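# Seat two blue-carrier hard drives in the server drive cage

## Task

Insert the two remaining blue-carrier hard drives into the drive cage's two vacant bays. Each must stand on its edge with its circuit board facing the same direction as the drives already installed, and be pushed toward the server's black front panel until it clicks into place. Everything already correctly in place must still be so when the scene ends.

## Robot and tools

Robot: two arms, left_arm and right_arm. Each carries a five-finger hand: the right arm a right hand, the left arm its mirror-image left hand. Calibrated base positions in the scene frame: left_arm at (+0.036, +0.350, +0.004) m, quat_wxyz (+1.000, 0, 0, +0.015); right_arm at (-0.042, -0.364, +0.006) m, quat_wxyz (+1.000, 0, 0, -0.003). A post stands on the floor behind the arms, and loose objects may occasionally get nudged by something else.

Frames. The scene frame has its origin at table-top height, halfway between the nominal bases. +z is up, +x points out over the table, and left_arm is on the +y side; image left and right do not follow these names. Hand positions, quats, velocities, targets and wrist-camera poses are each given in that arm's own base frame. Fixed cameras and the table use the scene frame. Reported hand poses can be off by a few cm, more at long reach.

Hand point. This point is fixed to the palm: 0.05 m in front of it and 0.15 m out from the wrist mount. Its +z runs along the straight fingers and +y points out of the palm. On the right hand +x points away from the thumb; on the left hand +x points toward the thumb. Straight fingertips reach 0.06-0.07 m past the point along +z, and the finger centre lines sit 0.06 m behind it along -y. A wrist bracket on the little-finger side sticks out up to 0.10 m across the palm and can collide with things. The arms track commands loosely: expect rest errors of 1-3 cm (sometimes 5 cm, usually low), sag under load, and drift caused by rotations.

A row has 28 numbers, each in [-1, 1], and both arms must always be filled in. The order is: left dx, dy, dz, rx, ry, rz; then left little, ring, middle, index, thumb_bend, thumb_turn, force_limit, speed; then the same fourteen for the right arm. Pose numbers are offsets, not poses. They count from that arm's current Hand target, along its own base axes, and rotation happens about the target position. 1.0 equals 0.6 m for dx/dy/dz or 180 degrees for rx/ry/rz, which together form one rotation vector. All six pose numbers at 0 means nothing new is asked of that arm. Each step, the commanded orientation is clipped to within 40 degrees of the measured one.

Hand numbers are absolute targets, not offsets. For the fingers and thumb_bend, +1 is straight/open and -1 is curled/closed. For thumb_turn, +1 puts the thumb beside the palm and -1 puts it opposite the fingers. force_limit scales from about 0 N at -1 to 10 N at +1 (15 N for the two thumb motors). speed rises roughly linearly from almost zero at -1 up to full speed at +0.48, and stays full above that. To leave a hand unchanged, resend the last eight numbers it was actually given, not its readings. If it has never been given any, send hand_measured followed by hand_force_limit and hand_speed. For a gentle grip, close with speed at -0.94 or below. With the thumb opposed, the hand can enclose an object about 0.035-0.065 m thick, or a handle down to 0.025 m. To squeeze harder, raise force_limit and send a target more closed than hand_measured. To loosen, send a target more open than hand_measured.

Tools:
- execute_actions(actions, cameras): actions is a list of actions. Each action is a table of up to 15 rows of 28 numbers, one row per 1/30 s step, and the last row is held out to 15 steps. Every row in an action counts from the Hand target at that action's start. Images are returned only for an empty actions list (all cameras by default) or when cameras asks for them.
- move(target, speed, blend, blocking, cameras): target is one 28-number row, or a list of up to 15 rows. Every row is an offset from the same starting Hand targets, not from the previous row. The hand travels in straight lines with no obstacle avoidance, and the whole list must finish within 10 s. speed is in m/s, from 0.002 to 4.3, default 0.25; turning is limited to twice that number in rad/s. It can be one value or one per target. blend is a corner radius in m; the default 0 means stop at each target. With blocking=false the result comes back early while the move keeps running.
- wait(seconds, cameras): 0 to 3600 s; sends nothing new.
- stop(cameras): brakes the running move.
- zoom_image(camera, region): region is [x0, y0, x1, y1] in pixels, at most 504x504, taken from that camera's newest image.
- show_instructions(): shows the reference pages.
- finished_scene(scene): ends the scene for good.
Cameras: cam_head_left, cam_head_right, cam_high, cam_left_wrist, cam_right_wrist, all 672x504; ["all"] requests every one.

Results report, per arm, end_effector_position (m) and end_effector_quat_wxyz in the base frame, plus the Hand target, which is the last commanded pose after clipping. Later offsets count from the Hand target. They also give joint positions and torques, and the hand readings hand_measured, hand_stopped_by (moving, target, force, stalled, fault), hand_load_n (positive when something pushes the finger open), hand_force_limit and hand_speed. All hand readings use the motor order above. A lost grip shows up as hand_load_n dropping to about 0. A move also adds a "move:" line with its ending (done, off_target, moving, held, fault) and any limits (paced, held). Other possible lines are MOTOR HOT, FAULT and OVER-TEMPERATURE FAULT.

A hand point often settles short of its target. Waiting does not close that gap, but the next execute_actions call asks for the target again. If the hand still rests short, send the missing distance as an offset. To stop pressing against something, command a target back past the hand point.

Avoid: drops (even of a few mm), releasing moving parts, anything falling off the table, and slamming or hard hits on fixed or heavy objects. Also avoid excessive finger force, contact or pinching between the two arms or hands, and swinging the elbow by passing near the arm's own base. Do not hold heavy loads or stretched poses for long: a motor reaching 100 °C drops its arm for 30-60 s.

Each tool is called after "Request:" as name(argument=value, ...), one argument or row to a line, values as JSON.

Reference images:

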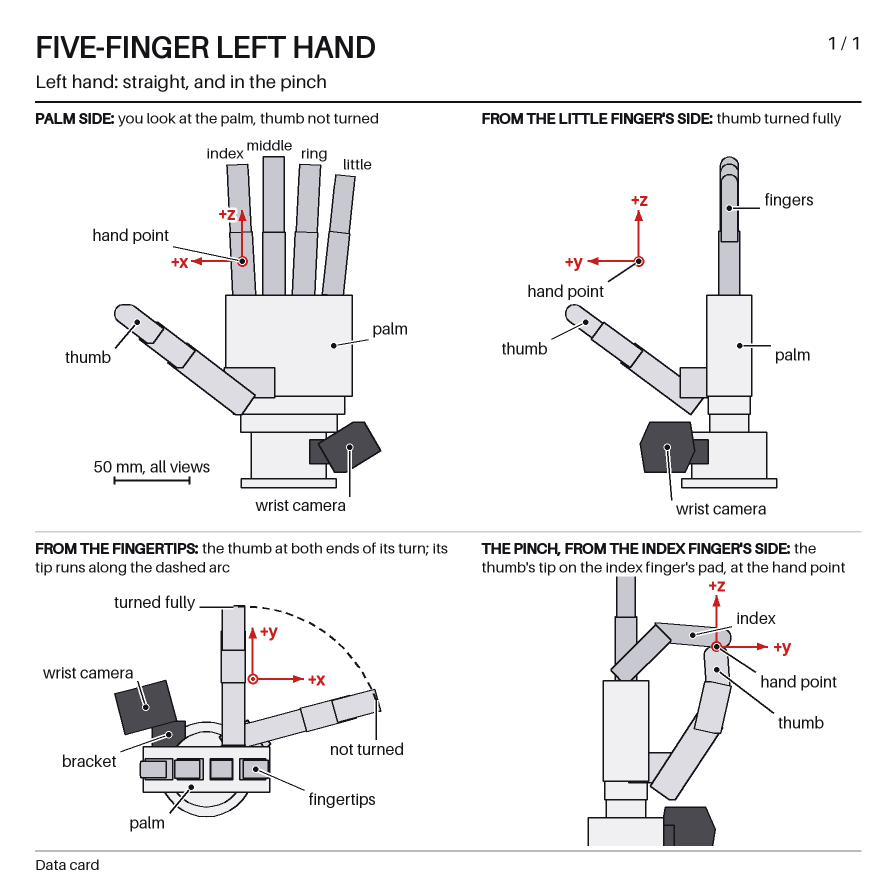

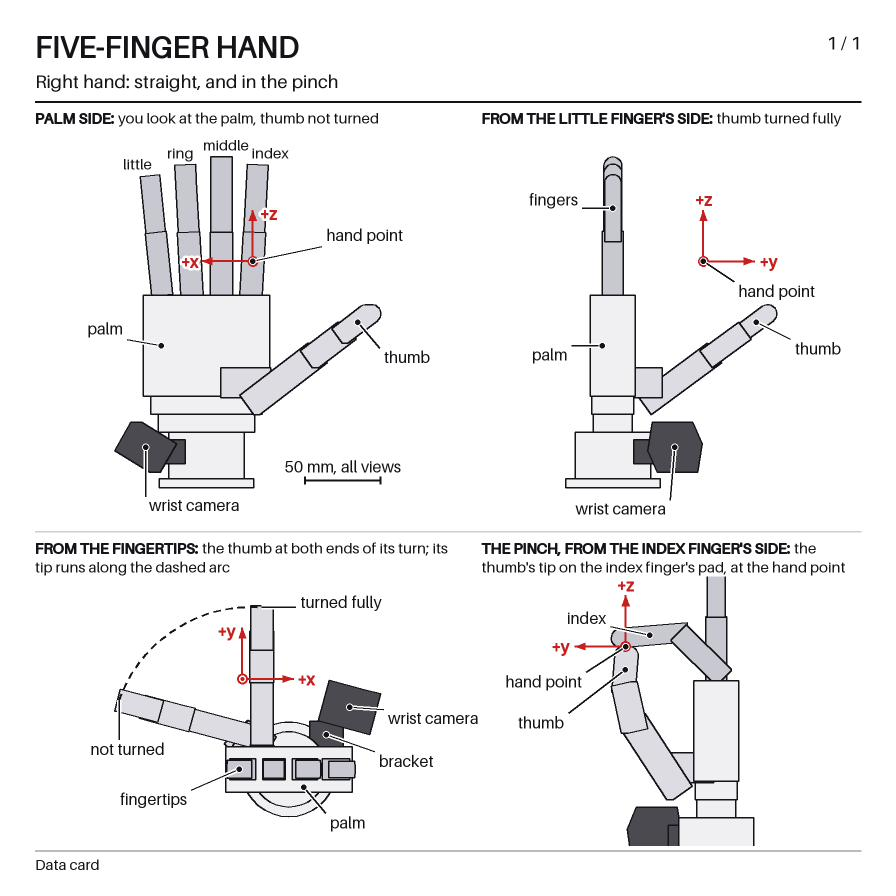

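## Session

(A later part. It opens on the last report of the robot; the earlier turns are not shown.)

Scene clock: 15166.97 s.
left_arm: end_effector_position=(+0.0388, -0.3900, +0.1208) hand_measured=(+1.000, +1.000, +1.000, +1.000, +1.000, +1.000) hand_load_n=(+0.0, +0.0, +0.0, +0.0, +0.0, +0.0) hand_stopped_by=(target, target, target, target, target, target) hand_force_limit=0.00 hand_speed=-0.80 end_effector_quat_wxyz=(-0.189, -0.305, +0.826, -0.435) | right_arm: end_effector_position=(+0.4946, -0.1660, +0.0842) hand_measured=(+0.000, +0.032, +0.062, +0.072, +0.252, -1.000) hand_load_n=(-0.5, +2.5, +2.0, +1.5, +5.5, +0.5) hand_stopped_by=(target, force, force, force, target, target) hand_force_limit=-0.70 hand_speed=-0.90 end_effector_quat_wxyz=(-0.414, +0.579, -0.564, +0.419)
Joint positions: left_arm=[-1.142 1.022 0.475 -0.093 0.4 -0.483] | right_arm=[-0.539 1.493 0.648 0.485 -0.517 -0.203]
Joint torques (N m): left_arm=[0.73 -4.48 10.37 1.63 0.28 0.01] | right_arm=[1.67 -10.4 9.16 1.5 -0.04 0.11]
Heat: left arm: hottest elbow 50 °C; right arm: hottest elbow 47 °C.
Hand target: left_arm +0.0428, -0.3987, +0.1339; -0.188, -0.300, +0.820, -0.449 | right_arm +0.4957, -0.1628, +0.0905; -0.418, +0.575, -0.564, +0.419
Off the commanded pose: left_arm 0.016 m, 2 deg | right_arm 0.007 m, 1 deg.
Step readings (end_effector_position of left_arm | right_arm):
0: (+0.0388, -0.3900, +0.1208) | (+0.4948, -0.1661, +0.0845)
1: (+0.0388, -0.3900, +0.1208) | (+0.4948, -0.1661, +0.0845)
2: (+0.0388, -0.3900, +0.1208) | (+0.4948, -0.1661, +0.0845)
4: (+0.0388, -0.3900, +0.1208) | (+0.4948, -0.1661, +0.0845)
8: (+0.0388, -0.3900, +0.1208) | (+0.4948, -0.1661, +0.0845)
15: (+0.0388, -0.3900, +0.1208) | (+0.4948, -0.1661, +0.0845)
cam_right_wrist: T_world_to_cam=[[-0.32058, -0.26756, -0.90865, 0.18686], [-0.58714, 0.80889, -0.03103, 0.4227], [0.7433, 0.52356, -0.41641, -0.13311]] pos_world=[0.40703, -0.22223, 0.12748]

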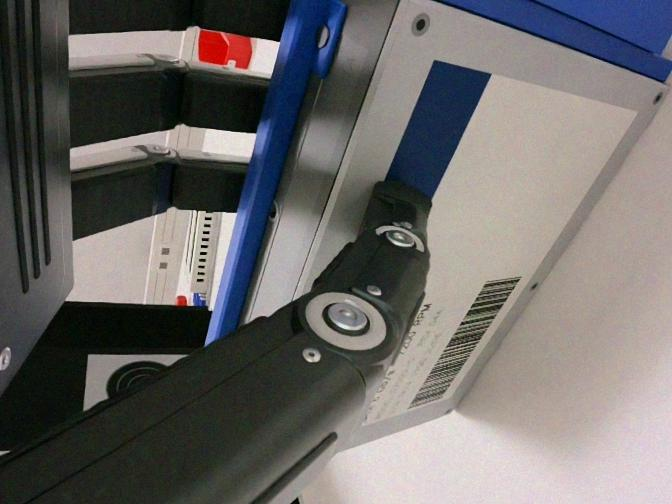

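Request:
execute_actions(
  actions=[
    [[0,0,0,0,0,0,1,1,1,1,1,1,0,-0.8,0,0,0,0,0,0,0.12,0.14,0.16,0.16,0.25,-1,-0.6,-0.9]],
    [[0,0,0,0,0,0,1,1,1,1,1,1,0,-0.8,0,0,0,0,0,0,0.12,0.14,0.16,0.16,0.12,-1,-0.6,-0.92]],
  ],
  cameras=["cam_right_wrist"],
)

Scene clock: 15201.80 s.
left_arm: end_effector_position=(+0.0388, -0.3900, +0.1208) hand_measured=(+1.000, +1.000, +1.000, +1.000, +1.000, +1.000) hand_load_n=(+0.0, +0.0, +0.0, +0.0, +0.0, +0.0) hand_stopped_by=(target, target, target, target, target, target) hand_force_limit=0.00 hand_speed=-0.80 end_effector_quat_wxyz=(-0.189, -0.305, +0.826, -0.435) | right_arm: end_effector_position=(+0.4943, -0.1659, +0.0836) hand_measured=(+0.120, +0.140, +0.160, +0.160, +0.122, -1.000) hand_load_n=(+0.0, +0.0, +0.0, +0.5, +2.5, +0.5) hand_stopped_by=(target, target, target, target, target, target) hand_force_limit=-0.60 hand_speed=-0.92 end_effector_quat_wxyz=(-0.414, +0.579, -0.565, +0.418)
Joint positions: left_arm=[-1.142 1.022 0.475 -0.093 0.4 -0.483] | right_arm=[-0.539 1.493 0.648 0.482 -0.517 -0.203]
Joint torques (N m): left_arm=[0.73 -4.42 10.37 1.63 0.28 0.01] | right_arm=[1.49 -10.7 9.24 1.59 0 0.15]
Heat: left arm: hottest elbow 50 °C; right arm: hottest elbow 48 °C.
Hand target: left_arm +0.0428, -0.3987, +0.1339; -0.188, -0.300, +0.820, -0.449 | right_arm +0.4957, -0.1628, +0.0905; -0.418, +0.575, -0.564, +0.419
Off the commanded pose: left_arm 0.016 m, 2 deg | right_arm 0.008 m, 1 deg.
Step readings (end_effector_position of left_arm | right_arm):
0: (+0.0388, -0.3900, +0.1208) | (+0.4946, -0.1660, +0.0842)
1: (+0.0388, -0.3900, +0.1208) | (+0.4946, -0.1660, +0.0842)
2: (+0.0388, -0.3900, +0.1208) | (+0.4946, -0.1660, +0.0842)
4: (+0.0388, -0.3900, +0.1208) | (+0.4946, -0.1660, +0.0842)
8: (+0.0388, -0.3900, +0.1208) | (+0.4944, -0.1659, +0.0839)
15: (+0.0388, -0.3900, +0.1208) | (+0.4944, -0.1659, +0.0839)
16: (+0.0388, -0.3900, +0.1208) | (+0.4944, -0.1659, +0.0839)
17: (+0.0388, -0.3900, +0.1208) | (+0.4944, -0.1659, +0.0839)
19: (+0.0388, -0.3900, +0.1208) | (+0.4944, -0.1659, +0.0839)
23: (+0.0388, -0.3900, +0.1208) | (+0.4943, -0.1659, +0.0836)
30: (+0.0388, -0.3900, +0.1208) | (+0.4943, -0.1659, +0.0836)
cam_right_wrist: T_world_to_cam=[[-0.32282, -0.26632, -0.90822, 0.18756], [-0.5869, 0.80915, -0.02866, 0.42209], [0.74252, 0.52378, -0.41751, -0.1326]] pos_world=[0.40673, -0.22213, 0.12708]

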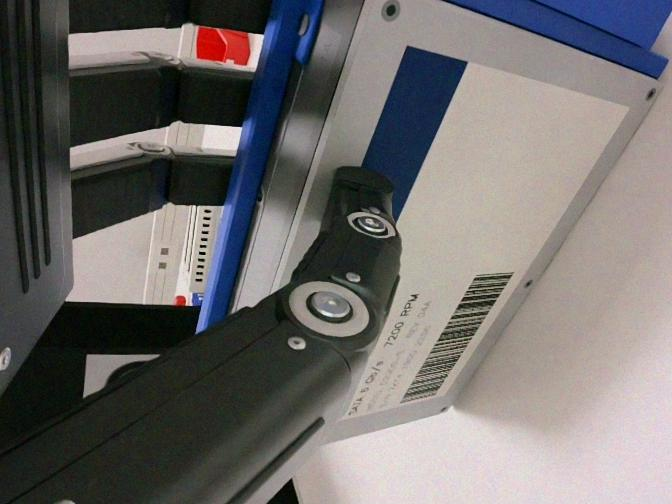

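Request:
move(
  target=[0,0,0,0,0,0,1,1,1,1,1,1,0,-0.8,0.004,0,0.017,0,0,0,0.12,0.14,0.18,0.18,0.12,-1,-0.6,-0.92],
  speed=0.012,
  cameras=["cam_right_wrist"],
)

Scene clock: 15210.83 s.
left_arm: end_effector_position=(+0.0388, -0.3900, +0.1208) hand_measured=(+1.000, +1.000, +1.000, +1.000, +1.000, +1.000) hand_load_n=(+0.0, +0.0, +0.0, +0.0, +0.0, +0.0) hand_stopped_by=(target, target, target, target, target, target) hand_force_limit=0.00 hand_speed=-0.80 end_effector_quat_wxyz=(-0.189, -0.305, +0.826, -0.435) | right_arm: end_effector_position=(+0.4905, -0.1643, +0.0838) hand_measured=(+0.120, +0.140, +0.180, +0.180, +0.122, -1.000) hand_load_n=(+0.0, +0.0, +0.0, +0.0, +1.5, +0.0) hand_stopped_by=(target, target, target, target, target, target) hand_force_limit=-0.60 hand_speed=-0.92 end_effector_quat_wxyz=(-0.411, +0.580, -0.571, +0.411)
Joint positions: left_arm=[-1.142 1.022 0.475 -0.093 0.4 -0.483] | right_arm=[-0.539 1.478 0.648 0.447 -0.513 -0.203]
Joint torques (N m): left_arm=[0.67 -4.42 10.37 1.63 0.28 0.01] | right_arm=[1.32 -11.46 10.78 1.4 -0.1 0.12]
Heat: left arm: hottest elbow 50 °C; right arm: hottest elbow 48 °C.
Hand target: left_arm +0.0428, -0.3987, +0.1339; -0.188, -0.300, +0.820, -0.449 | right_arm +0.4981, -0.1628, +0.1008; -0.418, +0.575, -0.564, +0.419
Off the commanded pose: left_arm 0.016 m, 2 deg | right_arm 0.019 m, 2 deg.
move: off_target (right_arm)
cam_right_wrist: T_world_to_cam=[[-0.34011, -0.25678, -0.90465, 0.19667], [-0.58436, 0.81142, -0.01062, 0.41626], [0.73678, 0.52503, -0.42603, -0.1269]] pos_world=[0.40363, -0.22063, 0.12828]

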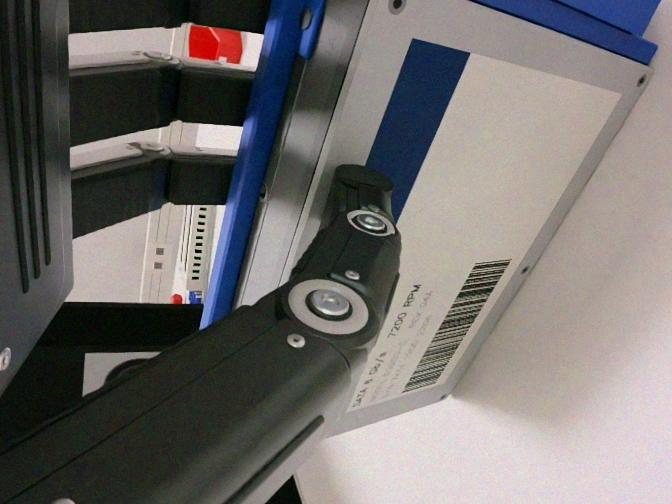

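Request:
move(
  target=[0,0,0,0,0,0,1,1,1,1,1,1,0,-0.8,0.004,0,0.01,0,0,0,0.12,0.14,0.18,0.18,0.12,-1,-0.6,-0.92],
  speed=0.012,
  cameras=["cam_right_wrist"],
)

Scene clock: 15217.50 s.
left_arm: end_effector_position=(+0.0388, -0.3900, +0.1208) hand_measured=(+1.000, +1.000, +1.000, +1.000, +1.000, +1.000) hand_load_n=(+0.0, +0.0, -0.5, +0.0, +0.0, -0.5) hand_stopped_by=(target, target, target, target, target, target) hand_force_limit=0.00 hand_speed=-0.80 end_effector_quat_wxyz=(-0.189, -0.305, +0.826, -0.435) | right_arm: end_effector_position=(+0.4882, -0.1635, +0.0844) hand_measured=(+0.120, +0.140, +0.180, +0.180, +0.122, -1.000) hand_load_n=(+0.0, +0.0, +0.0, +0.0, +1.5, +0.0) hand_stopped_by=(target, target, target, target, target, target) hand_force_limit=-0.60 hand_speed=-0.92 end_effector_quat_wxyz=(-0.409, +0.580, -0.575, +0.407)
Joint positions: left_arm=[-1.142 1.022 0.475 -0.093 0.4 -0.483] | right_arm=[-0.539 1.468 0.648 0.426 -0.51 -0.203]
Joint torques (N m): left_arm=[0.73 -4.48 10.39 1.63 0.28 0.01] | right_arm=[1.61 -11.46 11.84 1.57 -0.1 0.19]
Heat: left arm: hottest elbow 50 °C; right arm: hottest elbow 48 °C.
Hand target: left_arm +0.0428, -0.3987, +0.1339; -0.188, -0.300, +0.820, -0.449 | right_arm +0.5005, -0.1628, +0.1067; -0.418, +0.575, -0.564, +0.419
Off the commanded pose: left_arm 0.016 m, 2 deg | right_arm 0.025 m, 2 deg.
move: off_target (right_arm)
cam_right_wrist: T_world_to_cam=[[-0.34977, -0.25161, -0.90241, 0.202], [-0.58249, 0.81284, -0.00087, 0.41275], [0.73374, 0.52534, -0.43087, -0.12342]] pos_world=[0.40163, -0.21984, 0.12947]

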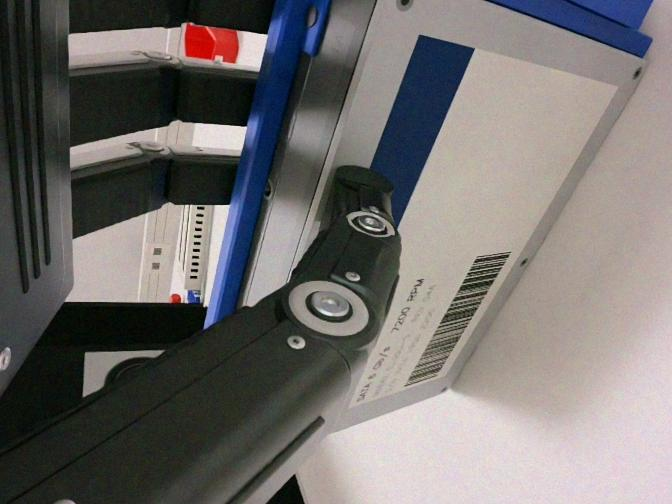

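Request:
move(
  target=[0,0,0,0,0,0,1,1,1,1,1,1,0,-0.8,0,0,0.008,0,0,0,0.12,0.14,0.18,0.18,0.15,-1,-0.6,-0.92],
  speed=0.012,
)

Scene clock: 15231.60 s.
left_arm: end_effector_position=(+0.0388, -0.3900, +0.1208) hand_measured=(+1.000, +1.000, +1.000, +1.000, +1.000, +1.000) hand_load_n=(+0.0, +0.0, +0.0, +0.0, +0.0, +0.0) hand_stopped_by=(target, target, target, target, target, target) hand_force_limit=0.00 hand_speed=-0.80 end_effector_quat_wxyz=(-0.189, -0.305, +0.826, -0.435) | right_arm: end_effector_position=(+0.4865, -0.1624, +0.0870) hand_measured=(+0.120, +0.140, +0.180, +0.180, +0.150, -1.000) hand_load_n=(+0.0, +0.0, +0.0, +0.0, +2.0, +0.0) hand_stopped_by=(target, target, target, target, target, target) hand_force_limit=-0.60 hand_speed=-0.92 end_effector_quat_wxyz=(-0.408, +0.581, -0.577, +0.405)
Joint positions: left_arm=[-1.142 1.022 0.475 -0.093 0.4 -0.483] | right_arm=[-0.539 1.456 0.648 0.409 -0.51 -0.203]
Joint torques (N m): left_arm=[0.67 -4.48 10.39 1.63 0.28 0.01] | right_arm=[1.49 -10.75 12.26 1.52 -0.11 0.25]
Heat: left arm: hottest elbow 50 °C; right arm: hottest elbow 49 °C.
Hand target: left_arm +0.0428, -0.3987, +0.1339; -0.188, -0.300, +0.820, -0.449 | right_arm +0.5005, -0.1628, +0.1116; -0.419, +0.575, -0.564, +0.419
Off the commanded pose: left_arm 0.016 m, 2 deg | right_arm 0.028 m, 3 deg.
move: off_target (right_arm)

Request:
move(
  target=[0,0,0,0,0,0,1,1,1,1,1,1,0,-0.8,0,0,0.005,0,0,0,0.12,0.14,0.18,0.18,0.15,-1,-0.6,-0.92],
  speed=0.012,
  cameras=["cam_right_wrist"],
)

Scene clock: 15243.77 s.
left_arm: end_effector_position=(+0.0388, -0.3900, +0.1208) hand_measured=(+1.000, +1.000, +1.000, +1.000, +1.000, +1.000) hand_load_n=(+0.0, +0.0, +0.0, +0.0, +0.0, -0.5) hand_stopped_by=(target, target, target, target, target, target) hand_force_limit=0.00 hand_speed=-0.80 end_effector_quat_wxyz=(-0.189, -0.305, +0.826, -0.435) | right_arm: end_effector_position=(+0.4854, -0.1618, +0.0884) hand_measured=(+0.120, +0.140, +0.180, +0.180, +0.150, -1.000) hand_load_n=(+0.0, +0.0, +0.0, +0.0, +2.0, +0.0) hand_stopped_by=(target, target, target, target, target, target) hand_force_limit=-0.60 hand_speed=-0.92 end_effector_quat_wxyz=(-0.408, +0.581, -0.578, +0.404)
Joint positions: left_arm=[-1.142 1.022 0.475 -0.093 0.4 -0.483] | right_arm=[-0.539 1.449 0.648 0.399 -0.51 -0.203]
Joint torques (N m): left_arm=[0.73 -4.48 10.37 1.65 0.28 0.01] | right_arm=[1.67 -11.87 12.64 1.46 -0.15 0.17]
Heat: left arm: hottest elbow 50 °C; right arm: hottest elbow 50 °C.
Hand target: left_arm +0.0428, -0.3987, +0.1339; -0.188, -0.300, +0.820, -0.449 | right_arm +0.5005, -0.1628, +0.1145; -0.418, +0.575, -0.564, +0.419
Off the commanded pose: left_arm 0.016 m, 2 deg | right_arm 0.030 m, 3 deg.
move: off_target (right_arm)
cam_right_wrist: T_world_to_cam=[[-0.35626, -0.24771, -0.90096, 0.20875], [-0.58243, 0.81285, 0.00682, 0.40895], [0.73065, 0.52718, -0.43386, -0.1185]] pos_world=[0.39913, -0.21824, 0.13387]

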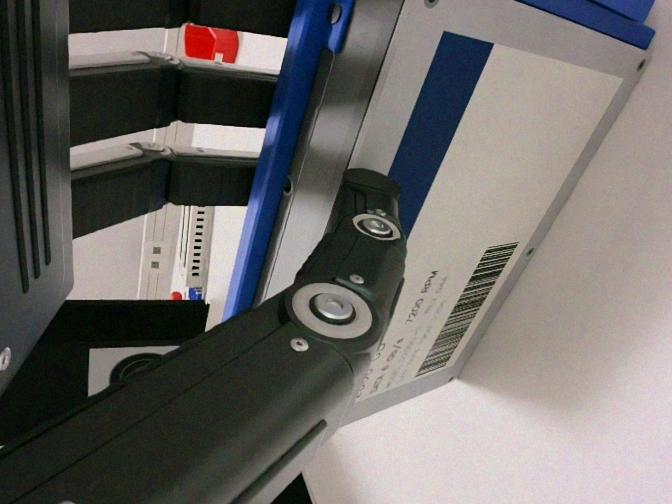

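Request:
move(
  target=[0,0,0,0,0,0,1,1,1,1,1,1,0,-0.8,0.012,0,0.0,0,0,0,0.12,0.14,0.18,0.18,0.15,-1,-0.6,-0.92],
  speed=0.012,
  cameras=["cam_right_wrist"],
)

Scene clock: 15252.10 s.
left_arm: end_effector_position=(+0.0388, -0.3900, +0.1208) hand_measured=(+1.000, +1.000, +1.000, +1.000, +1.000, +1.000) hand_load_n=(+0.0, +0.0, +0.0, +0.0, +0.0, +0.0) hand_stopped_by=(target, target, target, target, target, target) hand_force_limit=0.00 hand_speed=-0.80 end_effector_quat_wxyz=(-0.189, -0.305, +0.826, -0.435) | right_arm: end_effector_position=(+0.4863, -0.1604, +0.0881) hand_measured=(+0.120, +0.140, +0.180, +0.180, +0.150, -1.000) hand_load_n=(+0.0, +0.0, +0.0, +0.0, +1.0, -0.5) hand_stopped_by=(target, target, target, target, target, target) hand_force_limit=-0.60 hand_speed=-0.92 end_effector_quat_wxyz=(-0.407, +0.581, -0.578, +0.404)
Joint positions: left_arm=[-1.142 1.022 0.475 -0.093 0.4 -0.483] | right_arm=[-0.533 1.449 0.648 0.399 -0.502 -0.201]
Joint torques (N m): left_arm=[0.62 -4.48 10.39 1.62 0.28 0.01] | right_arm=[2.32 -10.05 13.82 1.43 -0.11 0.23]
Heat: left arm: hottest elbow 50 °C; right arm: hottest elbow 50 °C.
Hand target: left_arm +0.0428, -0.3987, +0.1339; -0.188, -0.300, +0.820, -0.449 | right_arm +0.5077, -0.1627, +0.1145; -0.418, +0.575, -0.564, +0.419
Off the commanded pose: left_arm 0.016 m, 2 deg | right_arm 0.034 m, 3 deg.
move: off_target (right_arm)
cam_right_wrist: T_world_to_cam=[[-0.35831, -0.24772, -0.90014, 0.21008], [-0.58054, 0.8142, 0.00702, 0.40768], [0.73115, 0.52508, -0.43555, -0.12047]] pos_world=[0.40003, -0.21664, 0.13377]

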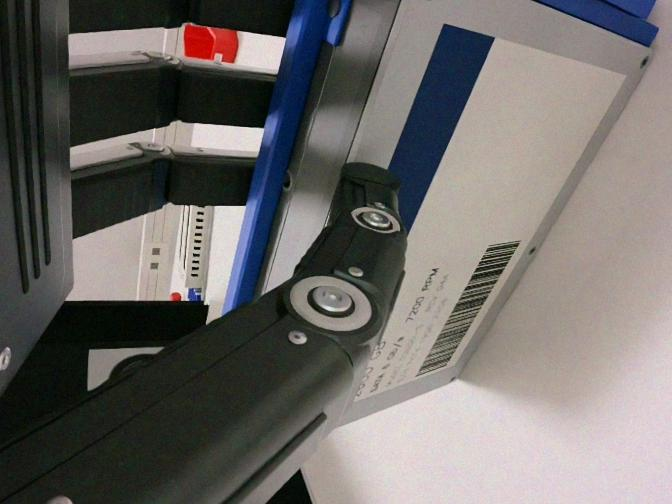

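Request:
execute_actions(
  actions=[
    [[0,0,0,0,0,0,1,1,1,1,1,1,0,-0.8,0,0,0,0,0,0,0,0,0,0,0.15,-1,-0.7,-0.92]],
  ],
  cameras=["cam_right_wrist"],
)

Scene clock: 15263.30 s.
left_arm: end_effector_position=(+0.0388, -0.3900, +0.1208) hand_measured=(+1.000, +1.000, +1.000, +1.000, +1.000, +1.000) hand_load_n=(+0.0, +0.0, +0.0, +0.0, +0.0, +0.0) hand_stopped_by=(target, target, target, target, target, target) hand_force_limit=0.00 hand_speed=-0.80 end_effector_quat_wxyz=(-0.189, -0.305, +0.826, -0.435) | right_arm: end_effector_position=(+0.4867, -0.1592, +0.0880) hand_measured=(+0.054, +0.118, +0.136, +0.144, +0.152, -1.000) hand_load_n=(+1.0, +0.0, +1.5, +2.0, +5.0, +0.0) hand_stopped_by=(force, force, force, force, target, target) hand_force_limit=-0.70 hand_speed=-0.92 end_effector_quat_wxyz=(-0.407, +0.581, -0.578, +0.403)
Joint positions: left_arm=[-1.142 1.022 0.475 -0.093 0.4 -0.483] | right_arm=[-0.53 1.449 0.648 0.398 -0.502 -0.2]
Joint torques (N m): left_arm=[0.62 -4.48 10.39 1.63 0.28 0.01] | right_arm=[0.62 -9.64 13.97 1.29 -0.11 0.28]
Heat: left arm: hottest elbow 50 °C; right arm: hottest elbow 51 °C.
Hand target: left_arm +0.0428, -0.3987, +0.1339; -0.188, -0.300, +0.820, -0.449 | right_arm +0.5077, -0.1628, +0.1145; -0.418, +0.575, -0.564, +0.419
Off the commanded pose: left_arm 0.016 m, 2 deg | right_arm 0.034 m, 3 deg.
Step readings (end_effector_position of left_arm | right_arm):
0: (+0.0388, -0.3900, +0.1208) | (+0.4863, -0.1605, +0.0881)
1: (+0.0388, -0.3900, +0.1208) | (+0.4863, -0.1605, +0.0881)
2: (+0.0388, -0.3900, +0.1208) | (+0.4863, -0.1605, +0.0881)
4: (+0.0388, -0.3900, +0.1208) | (+0.4863, -0.1605, +0.0881)
8: (+0.0388, -0.3900, +0.1208) | (+0.4864, -0.1602, +0.0881)
15: (+0.0388, -0.3900, +0.1208) | (+0.4867, -0.1592, +0.0880)
cam_right_wrist: T_world_to_cam=[[-0.35827, -0.2481, -0.90005, 0.21031], [-0.58202, 0.81314, 0.00753, 0.40745], [0.73, 0.52654, -0.43572, -0.1206]] pos_world=[0.40053, -0.21563, 0.13367]

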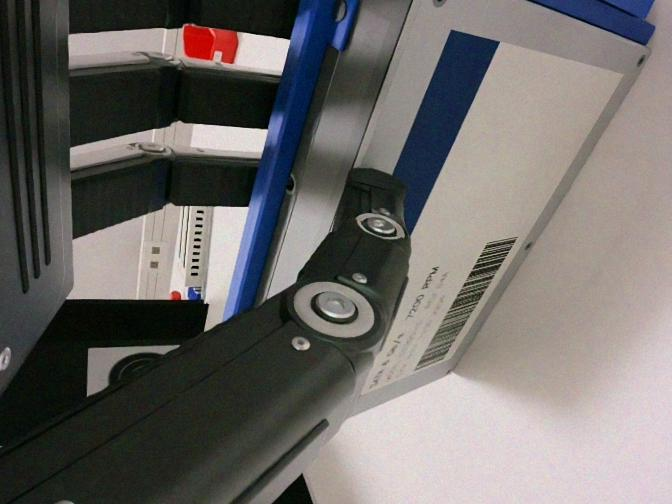

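Request:
zoom_image(
  camera="cam_right_wrist",
  region=[280, 0, 480, 180],
)

Request:
zoom_image(
  camera="cam_right_wrist",
  region=[352, 230, 652, 455],
)

Request:
zoom_image(
  camera="cam_right_wrist",
  region=[472, 0, 672, 150],
)

Scaled by 2.520 from the camera's image (finer frame: 960x720).

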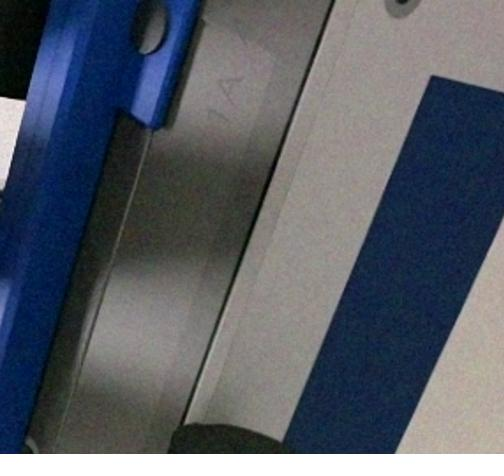

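Scaled by 1.680 from the camera's image (finer frame: 960x720).

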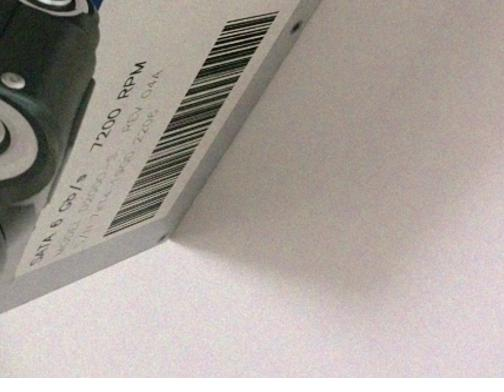

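Scaled by 2.520 from the camera's image (finer frame: 960x720).

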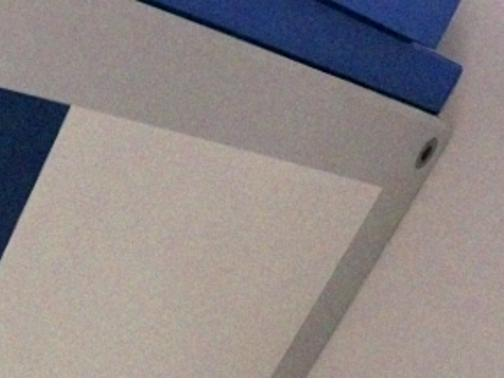

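Request:
move(
  target=[0,0,0,0,0,0,1,1,1,1,1,1,0,-0.8,0.016,0,-0.01,0,0,0,0.08,0.14,0.15,0.16,0.15,-1,-0.7,-0.92],
  speed=0.015,
  cameras=["cam_right_wrist"],
)

Scene clock: 15351.93 s.
left_arm: end_effector_position=(+0.0388, -0.3900, +0.1208) hand_measured=(+1.000, +1.000, +1.000, +1.000, +1.000, +1.000) hand_load_n=(+0.0, +0.0, +0.0, +0.0, +0.0, +0.0) hand_stopped_by=(target, target, target, target, target, target) hand_force_limit=0.00 hand_speed=-0.80 end_effector_quat_wxyz=(-0.189, -0.305, +0.826, -0.435) | right_arm: end_effector_position=(+0.4916, -0.1581, +0.0882) hand_measured=(+0.080, +0.140, +0.150, +0.160, +0.152, -1.000) hand_load_n=(+0.5, +0.0, +0.5, +0.5, +2.0, +0.0) hand_stopped_by=(target, target, target, target, target, target) hand_force_limit=-0.70 hand_speed=-0.92 end_effector_quat_wxyz=(-0.406, +0.581, -0.578, +0.404)
Joint positions: left_arm=[-1.142 1.022 0.475 -0.093 0.4 -0.483] | right_arm=[-0.521 1.457 0.658 0.399 -0.492 -0.197]
Joint torques (N m): left_arm=[0.73 -4.48 10.37 1.65 0.28 0.01] | right_arm=[2.14 -8.59 14.37 2.03 -0.04 0.22]
Motor temperatures (°C): left_arm=[27 31 50 31 30 30] | right_arm=[29 35 55 28 29 30]
Heat: left arm: hottest elbow 50 °C; right arm: hottest elbow 55 °C.
Hand target: left_arm +0.0428, -0.3987, +0.1339; -0.188, -0.300, +0.820, -0.449 | right_arm +0.5174, -0.1628, +0.1087; -0.418, +0.575, -0.564, +0.419
Off the commanded pose: left_arm 0.016 m, 2 deg | right_arm 0.033 m, 3 deg.
move: off_target (right_arm)
cam_right_wrist: T_world_to_cam=[[-0.35874, -0.24883, -0.89966, 0.21261], [-0.58144, 0.81356, 0.00684, 0.40928], [0.73022, 0.52556, -0.43654, -0.12488]] pos_world=[0.40543, -0.21444, 0.13397]

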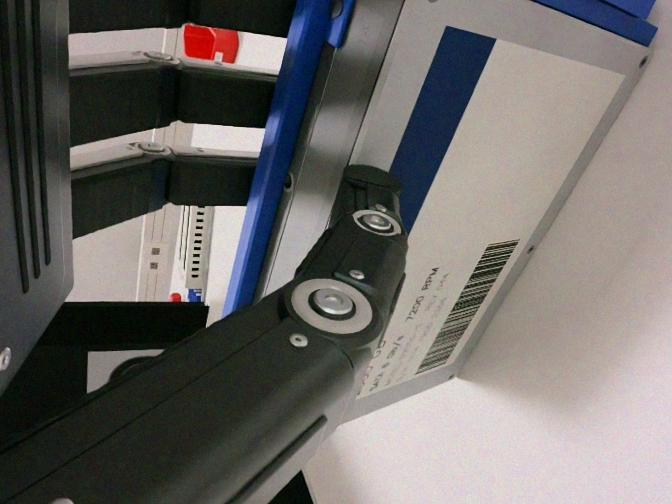

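Request:
move(
  target=[0,0,0,0,0,0,1,1,1,1,1,1,0,-0.8,0.02,0,-0.005,0,0,0,0.08,0.14,0.15,0.16,0.15,-1,-0.7,-0.92],
  speed=0.015,
  cameras=["cam_right_wrist"],
)

Scene clock: 15359.77 s.
left_arm: end_effector_position=(+0.0388, -0.3900, +0.1208) hand_measured=(+1.000, +1.000, +1.000, +1.000, +1.000, +1.000) hand_load_n=(+0.0, +0.0, +0.0, +0.0, +0.0, +0.0) hand_stopped_by=(target, target, target, target, target, target) hand_force_limit=0.00 hand_speed=-0.80 end_effector_quat_wxyz=(-0.189, -0.305, +0.826, -0.435) | right_arm: end_effector_position=(+0.5060, -0.1584, +0.0889) hand_measured=(+0.080, +0.140, +0.150, +0.160, +0.150, -1.000) hand_load_n=(+0.5, +0.0, +0.0, +0.0, +0.5, +0.0) hand_stopped_by=(target, target, target, target, target, target) hand_force_limit=-0.70 hand_speed=-0.92 end_effector_quat_wxyz=(-0.408, +0.582, -0.575, +0.407)
Joint positions: left_arm=[-1.142 1.022 0.475 -0.093 0.4 -0.483] | right_arm=[-0.504 1.488 0.687 0.412 -0.48 -0.191]
Joint torques (N m): left_arm=[0.73 -4.48 10.37 1.66 0.28 0.01] | right_arm=[1.73 -9.11 14.09 2.17 0.01 0.21]
Heat: left arm: hottest elbow 50 °C; right arm: hottest elbow 54 °C.
Hand target: left_arm +0.0428, -0.3987, +0.1339; -0.188, -0.300, +0.820, -0.449 | right_arm +0.5293, -0.1628, +0.1055; -0.418, +0.575, -0.564, +0.419
Off the commanded pose: left_arm 0.016 m, 2 deg | right_arm 0.029 m, 2 deg.
move: off_target (right_arm)
cam_right_wrist: T_world_to_cam=[[-0.35065, -0.25401, -0.9014, 0.2136], [-0.58433, 0.81151, -0.00137, 0.41973], [0.73185, 0.52624, -0.43298, -0.13591]] pos_world=[0.41963, -0.21483, 0.13427]

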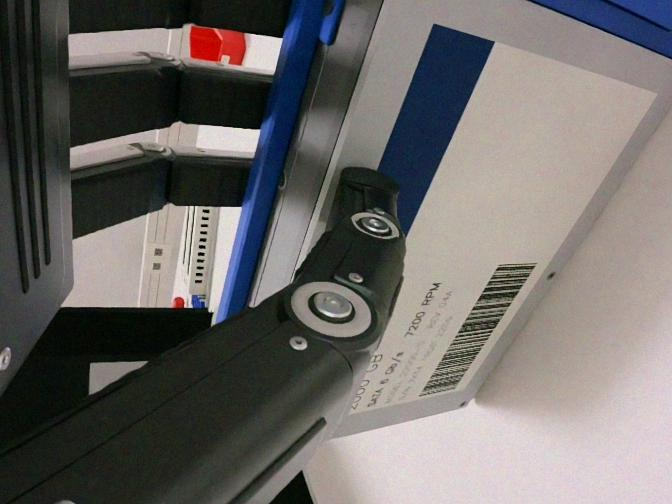

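Request:
move(
  target=[0,0,0,0,0,0,1,1,1,1,1,1,0,-0.8,0.012,0,-0.009,0,0,0,0.08,0.14,0.15,0.16,0.15,-1,-0.7,-0.92],
  speed=0.015,
  cameras=["cam_right_wrist","cam_high"],
)

Request:
zoom_image(
  camera="cam_high",
  region=[145, 280, 235, 350],
)

Scene clock: 15374.60 s.
left_arm: end_effector_position=(+0.0388, -0.3900, +0.1208) hand_measured=(+1.000, +1.000, +1.000, +1.000, +1.000, +1.000) hand_load_n=(+0.0, +0.0, +0.0, +0.0, +0.0, +0.0) hand_stopped_by=(target, target, target, target, target, target) hand_force_limit=0.00 hand_speed=-0.80 end_effector_quat_wxyz=(-0.189, -0.305, +0.826, -0.435) | right_arm: end_effector_position=(+0.5151, -0.1586, +0.0882) hand_measured=(+0.080, +0.140, +0.150, +0.160, +0.150, -1.000) hand_load_n=(+1.0, +0.0, +0.0, +1.0, +1.5, +0.0) hand_stopped_by=(target, target, target, target, target, target) hand_force_limit=-0.70 hand_speed=-0.92 end_effector_quat_wxyz=(-0.410, +0.580, -0.572, +0.409)
Joint positions: left_arm=[-1.142 1.022 0.475 -0.093 0.4 -0.483] | right_arm=[-0.495 1.512 0.703 0.431 -0.474 -0.185]
Joint torques (N m): left_arm=[0.67 -4.48 10.4 1.63 0.28 0.01] | right_arm=[1.85 -7.88 13.57 1.7 0.04 0.17]
Motor temperatures (°C): left_arm=[27 31 50 31 30 30] | right_arm=[29 35 55 28 29 30]
Heat: left arm: hottest elbow 50 °C; right arm: hottest elbow 55 °C.
Hand target: left_arm +0.0428, -0.3987, +0.1339; -0.188, -0.300, +0.820, -0.449 | right_arm +0.5366, -0.1629, +0.1002; -0.418, +0.575, -0.564, +0.419
Off the commanded pose: left_arm 0.016 m, 2 deg | right_arm 0.025 m, 2 deg.
move: off_target (right_arm)
cam_right_wrist: T_world_to_cam=[[-0.34219, -0.25606, -0.90407, 0.21165], [-0.58543, 0.81068, -0.00802, 0.42628], [0.73496, 0.52653, -0.42732, -0.14483]] pos_world=[0.42843, -0.21513, 0.13287]
Images, in order (width x height): cam_high 672x504, cam_right_wrist 672x504.

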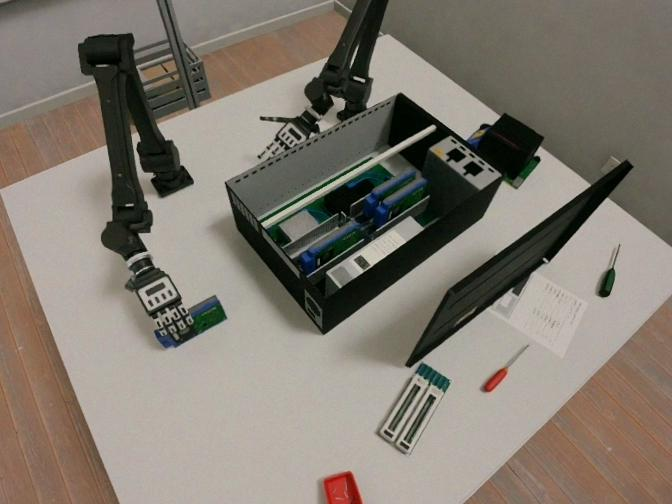

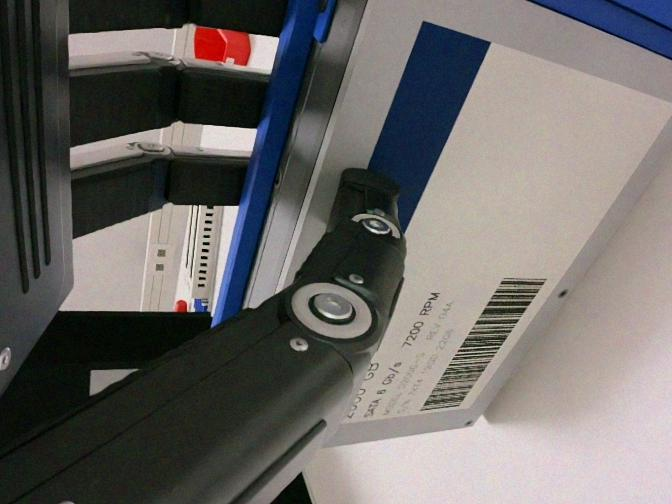

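Scaled by 5.600 from the camera's image (finer frame: 960x720).

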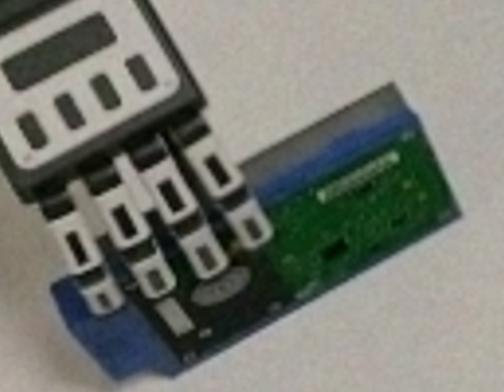

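Request:
execute_actions(
  actions=[
    [[0,0,0,0,0,0,1,1,1,1,1,1,0,-0.8,0,0,0,0,0,0,-0.1,-0.1,-0.1,-0.1,0.15,-1,-0.7,-0.93]],
  ],
)

Request:
execute_actions(
  actions=[
    [[0,0,0,0,0,0,1,1,1,1,1,1,0,-0.8,0,0,0,0,0,0,-0.1,-0.1,-0.2,-0.2,0.15,-1,-0.3,-0.93]],
  ],
  cameras=["cam_right_wrist"],
)

Scene clock: 15390.57 s.
left_arm: end_effector_position=(+0.0388, -0.3900, +0.1208) hand_measured=(+1.000, +1.000, +1.000, +1.000, +1.000, +1.000) hand_load_n=(+0.0, +0.0, +0.0, +0.0, +0.0, +0.0) hand_stopped_by=(target, target, target, target, target, target) hand_force_limit=0.00 hand_speed=-0.80 end_effector_quat_wxyz=(-0.189, -0.305, +0.826, -0.435) | right_arm: end_effector_position=(+0.5154, -0.1585, +0.0885) hand_measured=(+0.074, +0.088, +0.118, +0.154, +0.152, -1.000) hand_load_n=(+0.0, +2.0, +1.0, +0.5, +3.0, +0.5) hand_stopped_by=(force, force, force, force, target, target) hand_force_limit=-0.70 hand_speed=-0.93 end_effector_quat_wxyz=(-0.411, +0.580, -0.572, +0.410)
Joint positions: left_arm=[-1.142 1.022 0.475 -0.093 0.4 -0.483] | right_arm=[-0.495 1.512 0.703 0.432 -0.473 -0.184]
Joint torques (N m): left_arm=[0.73 -4.48 10.4 1.63 0.28 0.01] | right_arm=[1.26 -8.29 13.74 1.83 0.14 0.21]
Heat: left arm: hottest elbow 50 °C; right arm: hottest elbow 54 °C.
Hand target: left_arm +0.0428, -0.3987, +0.1339; -0.188, -0.300, +0.820, -0.449 | right_arm +0.5366, -0.1628, +0.1003; -0.418, +0.575, -0.564, +0.419
Off the commanded pose: left_arm 0.016 m, 2 deg | right_arm 0.025 m, 2 deg.
Step readings (end_effector_position of left_arm | right_arm):
0: (+0.0388, -0.3900, +0.1208) | (+0.5151, -0.1586, +0.0882)
1: (+0.0388, -0.3900, +0.1208) | (+0.5151, -0.1586, +0.0882)
2: (+0.0388, -0.3900, +0.1208) | (+0.5151, -0.1586, +0.0882)
4: (+0.0388, -0.3900, +0.1208) | (+0.5151, -0.1586, +0.0882)
8: (+0.0388, -0.3900, +0.1208) | (+0.5151, -0.1585, +0.0883)
15: (+0.0388, -0.3900, +0.1208) | (+0.5154, -0.1585, +0.0885)

Scene clock: 15391.27 s.
left_arm: end_effector_position=(+0.0388, -0.3900, +0.1208) hand_measured=(+1.000, +1.000, +1.000, +1.000, +1.000, +1.000) hand_load_n=(+0.0, +0.0, +0.0, +0.0, +0.0, -0.5) hand_stopped_by=(target, target, target, target, target, target) hand_force_limit=0.00 hand_speed=-0.80 end_effector_quat_wxyz=(-0.189, -0.305, +0.826, -0.435) | right_arm: end_effector_position=(+0.5154, -0.1585, +0.0887) hand_measured=(+0.074, +0.088, +0.088, +0.104, +0.152, -1.000) hand_load_n=(+0.5, +1.5, +3.5, +3.5, +6.5, +0.0) hand_stopped_by=(force, force, force, force, target, target) hand_force_limit=-0.30 hand_speed=-0.93 end_effector_quat_wxyz=(-0.411, +0.579, -0.573, +0.409)
Joint positions: left_arm=[-1.142 1.022 0.475 -0.093 0.4 -0.483] | right_arm=[-0.495 1.512 0.703 0.432 -0.473 -0.181]
Joint torques (N m): left_arm=[0.73 -4.48 10.39 1.65 0.28 0.01] | right_arm=[2.32 -9.29 13.61 2.15 0.07 0.11]
Heat: left arm: hottest elbow 50 °C; right arm: hottest elbow 54 °C.
Hand target: left_arm +0.0428, -0.3987, +0.1339; -0.188, -0.300, +0.820, -0.449 | right_arm +0.5366, -0.1628, +0.1003; -0.418, +0.575, -0.564, +0.419
Off the commanded pose: left_arm 0.016 m, 2 deg | right_arm 0.025 m, 2 deg.
Step readings (end_effector_position of left_arm | right_arm):
0: (+0.0388, -0.3900, +0.1208) | (+0.5154, -0.1585, +0.0885)
1: (+0.0388, -0.3900, +0.1208) | (+0.5154, -0.1585, +0.0885)
2: (+0.0388, -0.3900, +0.1208) | (+0.5154, -0.1585, +0.0885)
4: (+0.0388, -0.3900, +0.1208) | (+0.5154, -0.1585, +0.0886)
8: (+0.0388, -0.3900, +0.1208) | (+0.5154, -0.1584, +0.0886)
15: (+0.0388, -0.3900, +0.1208) | (+0.5154, -0.1585, +0.0887)
cam_right_wrist: T_world_to_cam=[[-0.34123, -0.25333, -0.9052, 0.21228], [-0.58419, 0.81159, -0.00691, 0.42576], [0.7364, 0.52646, -0.42493, -0.14594]] pos_world=[0.42863, -0.21493, 0.13308]

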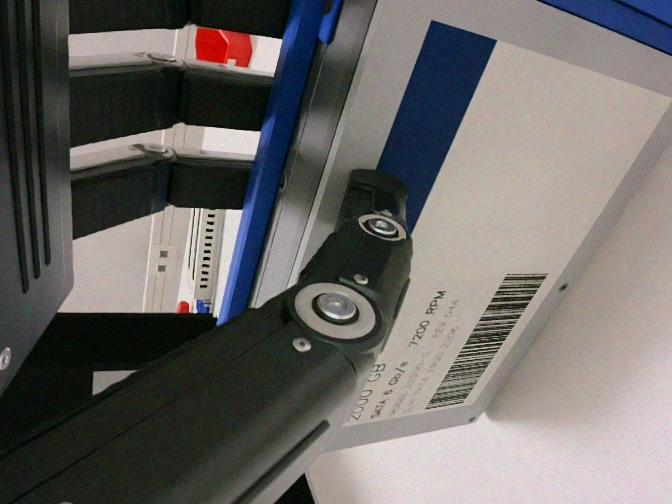

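Request:
execute_actions(
  actions=[
    [[0,0,0,0,0,0,1,1,1,1,1,1,0,-0.8,0,0,0,0,0,0,-0.2,-0.2,-0.2,-0.2,0.15,-1,-0.55,-0.93]],
    [[0,0,0,0,0,0,1,1,1,1,1,1,0,-0.8,0,0,0,0,0,0,-0.2,-0.2,-0.3,-0.3,0.15,-1,0.1,-0.93]],
    [[0,0,0,0,0,0,1,1,1,1,1,1,0,-0.8,0,0,0,0,0,0,-0.3,-0.3,-0.3,-0.3,0.15,-1,-0.4,-0.93]],
    [[0,0,0,0,0,0,1,1,1,1,1,1,0,-0.8,0,0,0,0,0,0,-0.3,-0.3,-0.4,-0.4,0.15,-1,0.35,-0.92]],
  ],
  cameras=["cam_right_wrist"],
)

Scene clock: 15404.63 s.
left_arm: end_effector_position=(+0.0388, -0.3900, +0.1208) hand_measured=(+1.000, +1.000, +1.000, +1.000, +1.000, +1.000) hand_load_n=(+0.0, -0.5, +0.0, +0.0, +0.0, +0.0) hand_stopped_by=(target, target, target, target, target, target) hand_force_limit=0.00 hand_speed=-0.80 end_effector_quat_wxyz=(-0.189, -0.305, +0.826, -0.435) | right_arm: end_effector_position=(+0.5156, -0.1583, +0.0887) hand_measured=(-0.002, +0.052, +0.050, +0.080, +0.154, -1.000) hand_load_n=(+2.5, +2.0, +7.5, +7.0, +11.0, +2.0) hand_stopped_by=(force, force, force, force, target, target) hand_force_limit=0.35 hand_speed=-0.92 end_effector_quat_wxyz=(-0.411, +0.579, -0.572, +0.409)
Joint positions: left_arm=[-1.142 1.022 0.475 -0.093 0.4 -0.483] | right_arm=[-0.495 1.512 0.703 0.433 -0.473 -0.181]
Joint torques (N m): left_arm=[0.67 -4.48 10.39 1.63 0.28 0.01] | right_arm=[1.55 -9.35 13.76 1.87 0.04 0.15]
Heat: left arm: hottest elbow 50 °C; right arm: hottest elbow 53 °C.
Hand target: left_arm +0.0428, -0.3987, +0.1339; -0.188, -0.300, +0.820, -0.449 | right_arm +0.5366, -0.1629, +0.1003; -0.418, +0.575, -0.564, +0.419
Off the commanded pose: left_arm 0.016 m, 2 deg | right_arm 0.024 m, 2 deg.
Step readings (end_effector_position of left_arm | right_arm):
0: (+0.0388, -0.3900, +0.1208) | (+0.5154, -0.1585, +0.0887)
1: (+0.0388, -0.3900, +0.1208) | (+0.5154, -0.1585, +0.0887)
2: (+0.0388, -0.3900, +0.1208) | (+0.5154, -0.1585, +0.0887)
4: (+0.0388, -0.3900, +0.1208) | (+0.5154, -0.1585, +0.0887)
8: (+0.0388, -0.3900, +0.1208) | (+0.5155, -0.1585, +0.0887)
15: (+0.0388, -0.3900, +0.1208) | (+0.5155, -0.1585, +0.0887)
16: (+0.0388, -0.3900, +0.1208) | (+0.5155, -0.1585, +0.0887)
17: (+0.0388, -0.3900, +0.1208) | (+0.5155, -0.1585, +0.0887)
19: (+0.0388, -0.3900, +0.1208) | (+0.5155, -0.1585, +0.0887)
23: (+0.0388, -0.3900, +0.1208) | (+0.5155, -0.1585, +0.0887)
30: (+0.0388, -0.3900, +0.1208) | (+0.5155, -0.1585, +0.0887)
31: (+0.0388, -0.3900, +0.1208) | (+0.5155, -0.1585, +0.0887)
32: (+0.0388, -0.3900, +0.1208) | (+0.5155, -0.1585, +0.0887)
34: (+0.0388, -0.3900, +0.1208) | (+0.5155, -0.1585, +0.0887)
38: (+0.0388, -0.3900, +0.1208) | (+0.5156, -0.1583, +0.0887)
45: (+0.0388, -0.3900, +0.1208) | (+0.5156, -0.1583, +0.0887)
46: (+0.0388, -0.3900, +0.1208) | (+0.5156, -0.1583, +0.0887)
47: (+0.0388, -0.3900, +0.1208) | (+0.5156, -0.1583, +0.0887)
49: (+0.0388, -0.3900, +0.1208) | (+0.5156, -0.1583, +0.0887)
53: (+0.0388, -0.3900, +0.1208) | (+0.5156, -0.1583, +0.0887)
60: (+0.0388, -0.3900, +0.1208) | (+0.5156, -0.1583, +0.0887)
cam_right_wrist: T_world_to_cam=[[-0.34088, -0.2536, -0.90526, 0.21213], [-0.58446, 0.81139, -0.00722, 0.42585], [0.73635, 0.52662, -0.4248, -0.14603]] pos_world=[0.42873, -0.21483, 0.13308]

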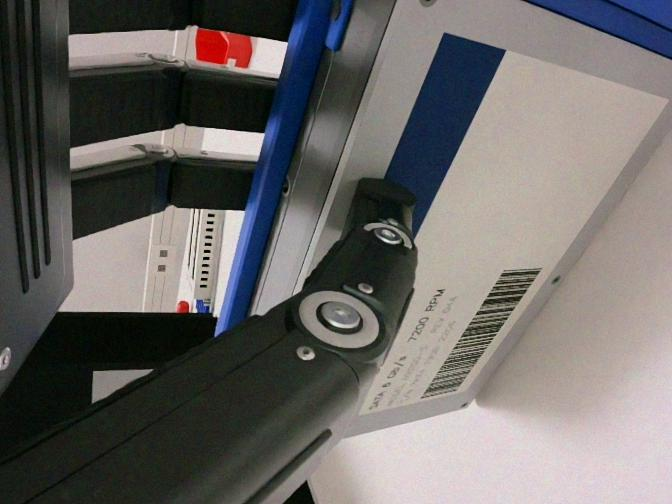

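Request:
zoom_image(
  camera="cam_right_wrist",
  region=[280, 0, 480, 180],
)

Request:
zoom_image(
  camera="cam_right_wrist",
  region=[352, 250, 652, 475],
)

Request:
zoom_image(
  camera="cam_right_wrist",
  region=[472, 0, 672, 150],
)

Scaled by 2.520 from the camera's image (finer frame: 960x720).

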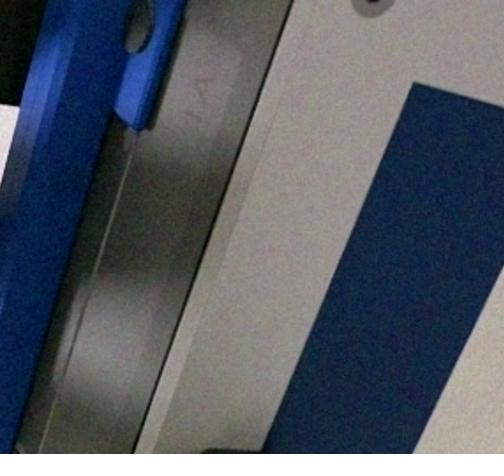

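Scaled by 1.680 from the camera's image (finer frame: 960x720).

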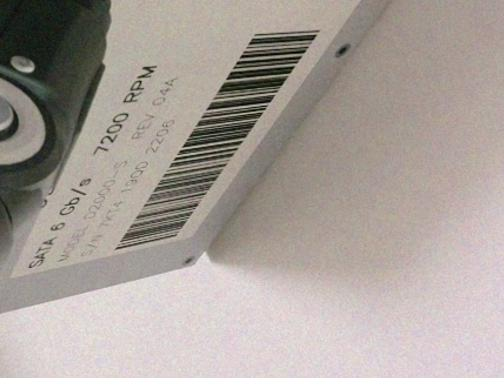

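Scaled by 2.520 from the camera's image (finer frame: 960x720).

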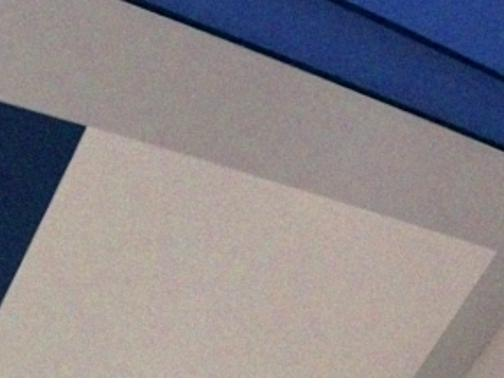

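Request:
move(
  target=[0,0,0,0,0,0,1,1,1,1,1,1,0,-0.8,-0.02,0,0.1,0,0,0,-0.3,-0.3,-0.4,-0.4,0.15,-1,0.35,-0.92],
  speed=0.05,
  cameras=["cam_right_wrist","cam_high"],
)

Request:
zoom_image(
  camera="cam_high",
  region=[130, 240, 240, 350],
)

Scene clock: 15461.17 s.
left_arm: end_effector_position=(+0.0388, -0.3900, +0.1208) hand_measured=(+1.000, +1.000, +1.000, +1.000, +1.000, +1.000) hand_load_n=(+0.0, +0.0, -0.5, +0.0, +0.0, +0.0) hand_stopped_by=(target, target, target, target, target, target) hand_force_limit=0.00 hand_speed=-0.80 end_effector_quat_wxyz=(-0.189, -0.305, +0.826, -0.435) | right_arm: end_effector_position=(+0.4930, -0.1464, +0.0943) hand_measured=(-0.002, +0.052, +0.050, +0.080, +0.154, -1.000) hand_load_n=(+1.5, +1.0, +6.5, +4.5, +13.5, +2.0) hand_stopped_by=(force, force, force, force, target, target) hand_force_limit=0.35 hand_speed=-0.92 end_effector_quat_wxyz=(-0.397, +0.587, -0.603, +0.366)
Joint positions: left_arm=[-1.142 1.022 0.475 -0.093 0.4 -0.483] | right_arm=[-0.495 1.43 0.71 0.233 -0.472 -0.181]
Joint torques (N m): left_arm=[0.73 -4.48 10.4 1.63 0.28 0.01] | right_arm=[0.73 -14.21 16.76 2.13 -0.55 0.11]
Heat: left arm: hottest elbow 50 °C; right arm: hottest elbow 53 °C.
Hand target: left_arm +0.0428, -0.3987, +0.1339; -0.188, -0.300, +0.820, -0.449 | right_arm +0.5246, -0.1629, +0.1602; -0.418, +0.575, -0.564, +0.419
Off the commanded pose: left_arm 0.016 m, 2 deg | right_arm 0.075 m, 8 deg.
move: off_target (right_arm)
cam_right_wrist: T_world_to_cam=[[-0.42903, -0.20636, -0.8794, 0.26042], [-0.57915, 0.80996, 0.09248, 0.39072], [0.6932, 0.54898, -0.46701, -0.10474]] pos_world=[0.41062, -0.20523, 0.14397]
Images, in order (width x height): cam_high 672x504, cam_right_wrist 672x504.

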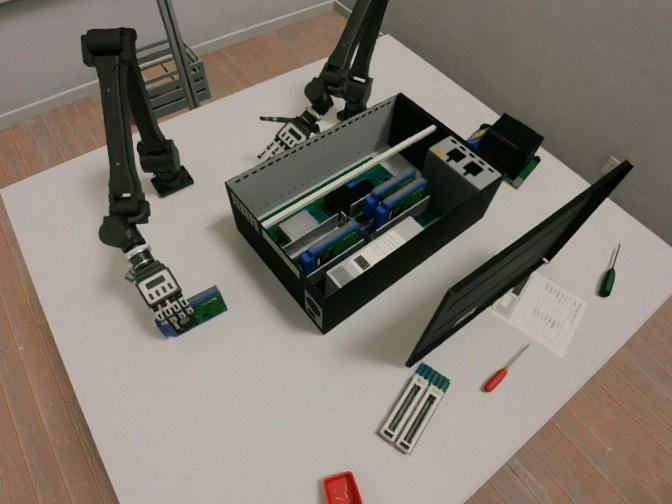

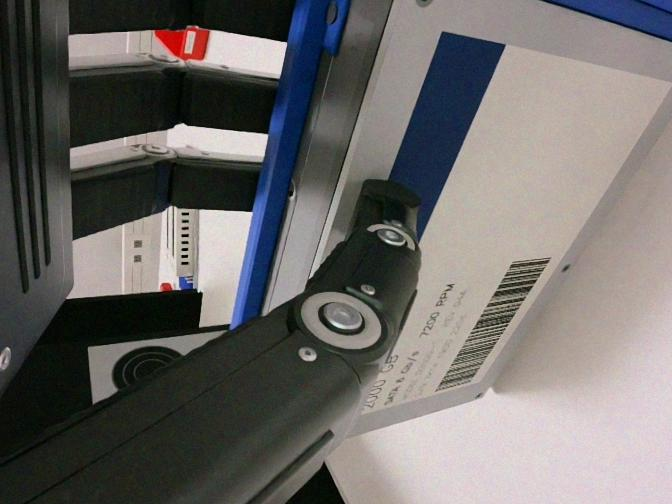

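Scaled by 4.582 from the camera's image (finer frame: 960x720).

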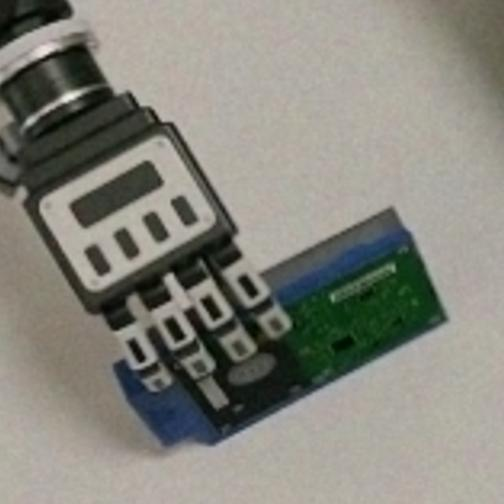

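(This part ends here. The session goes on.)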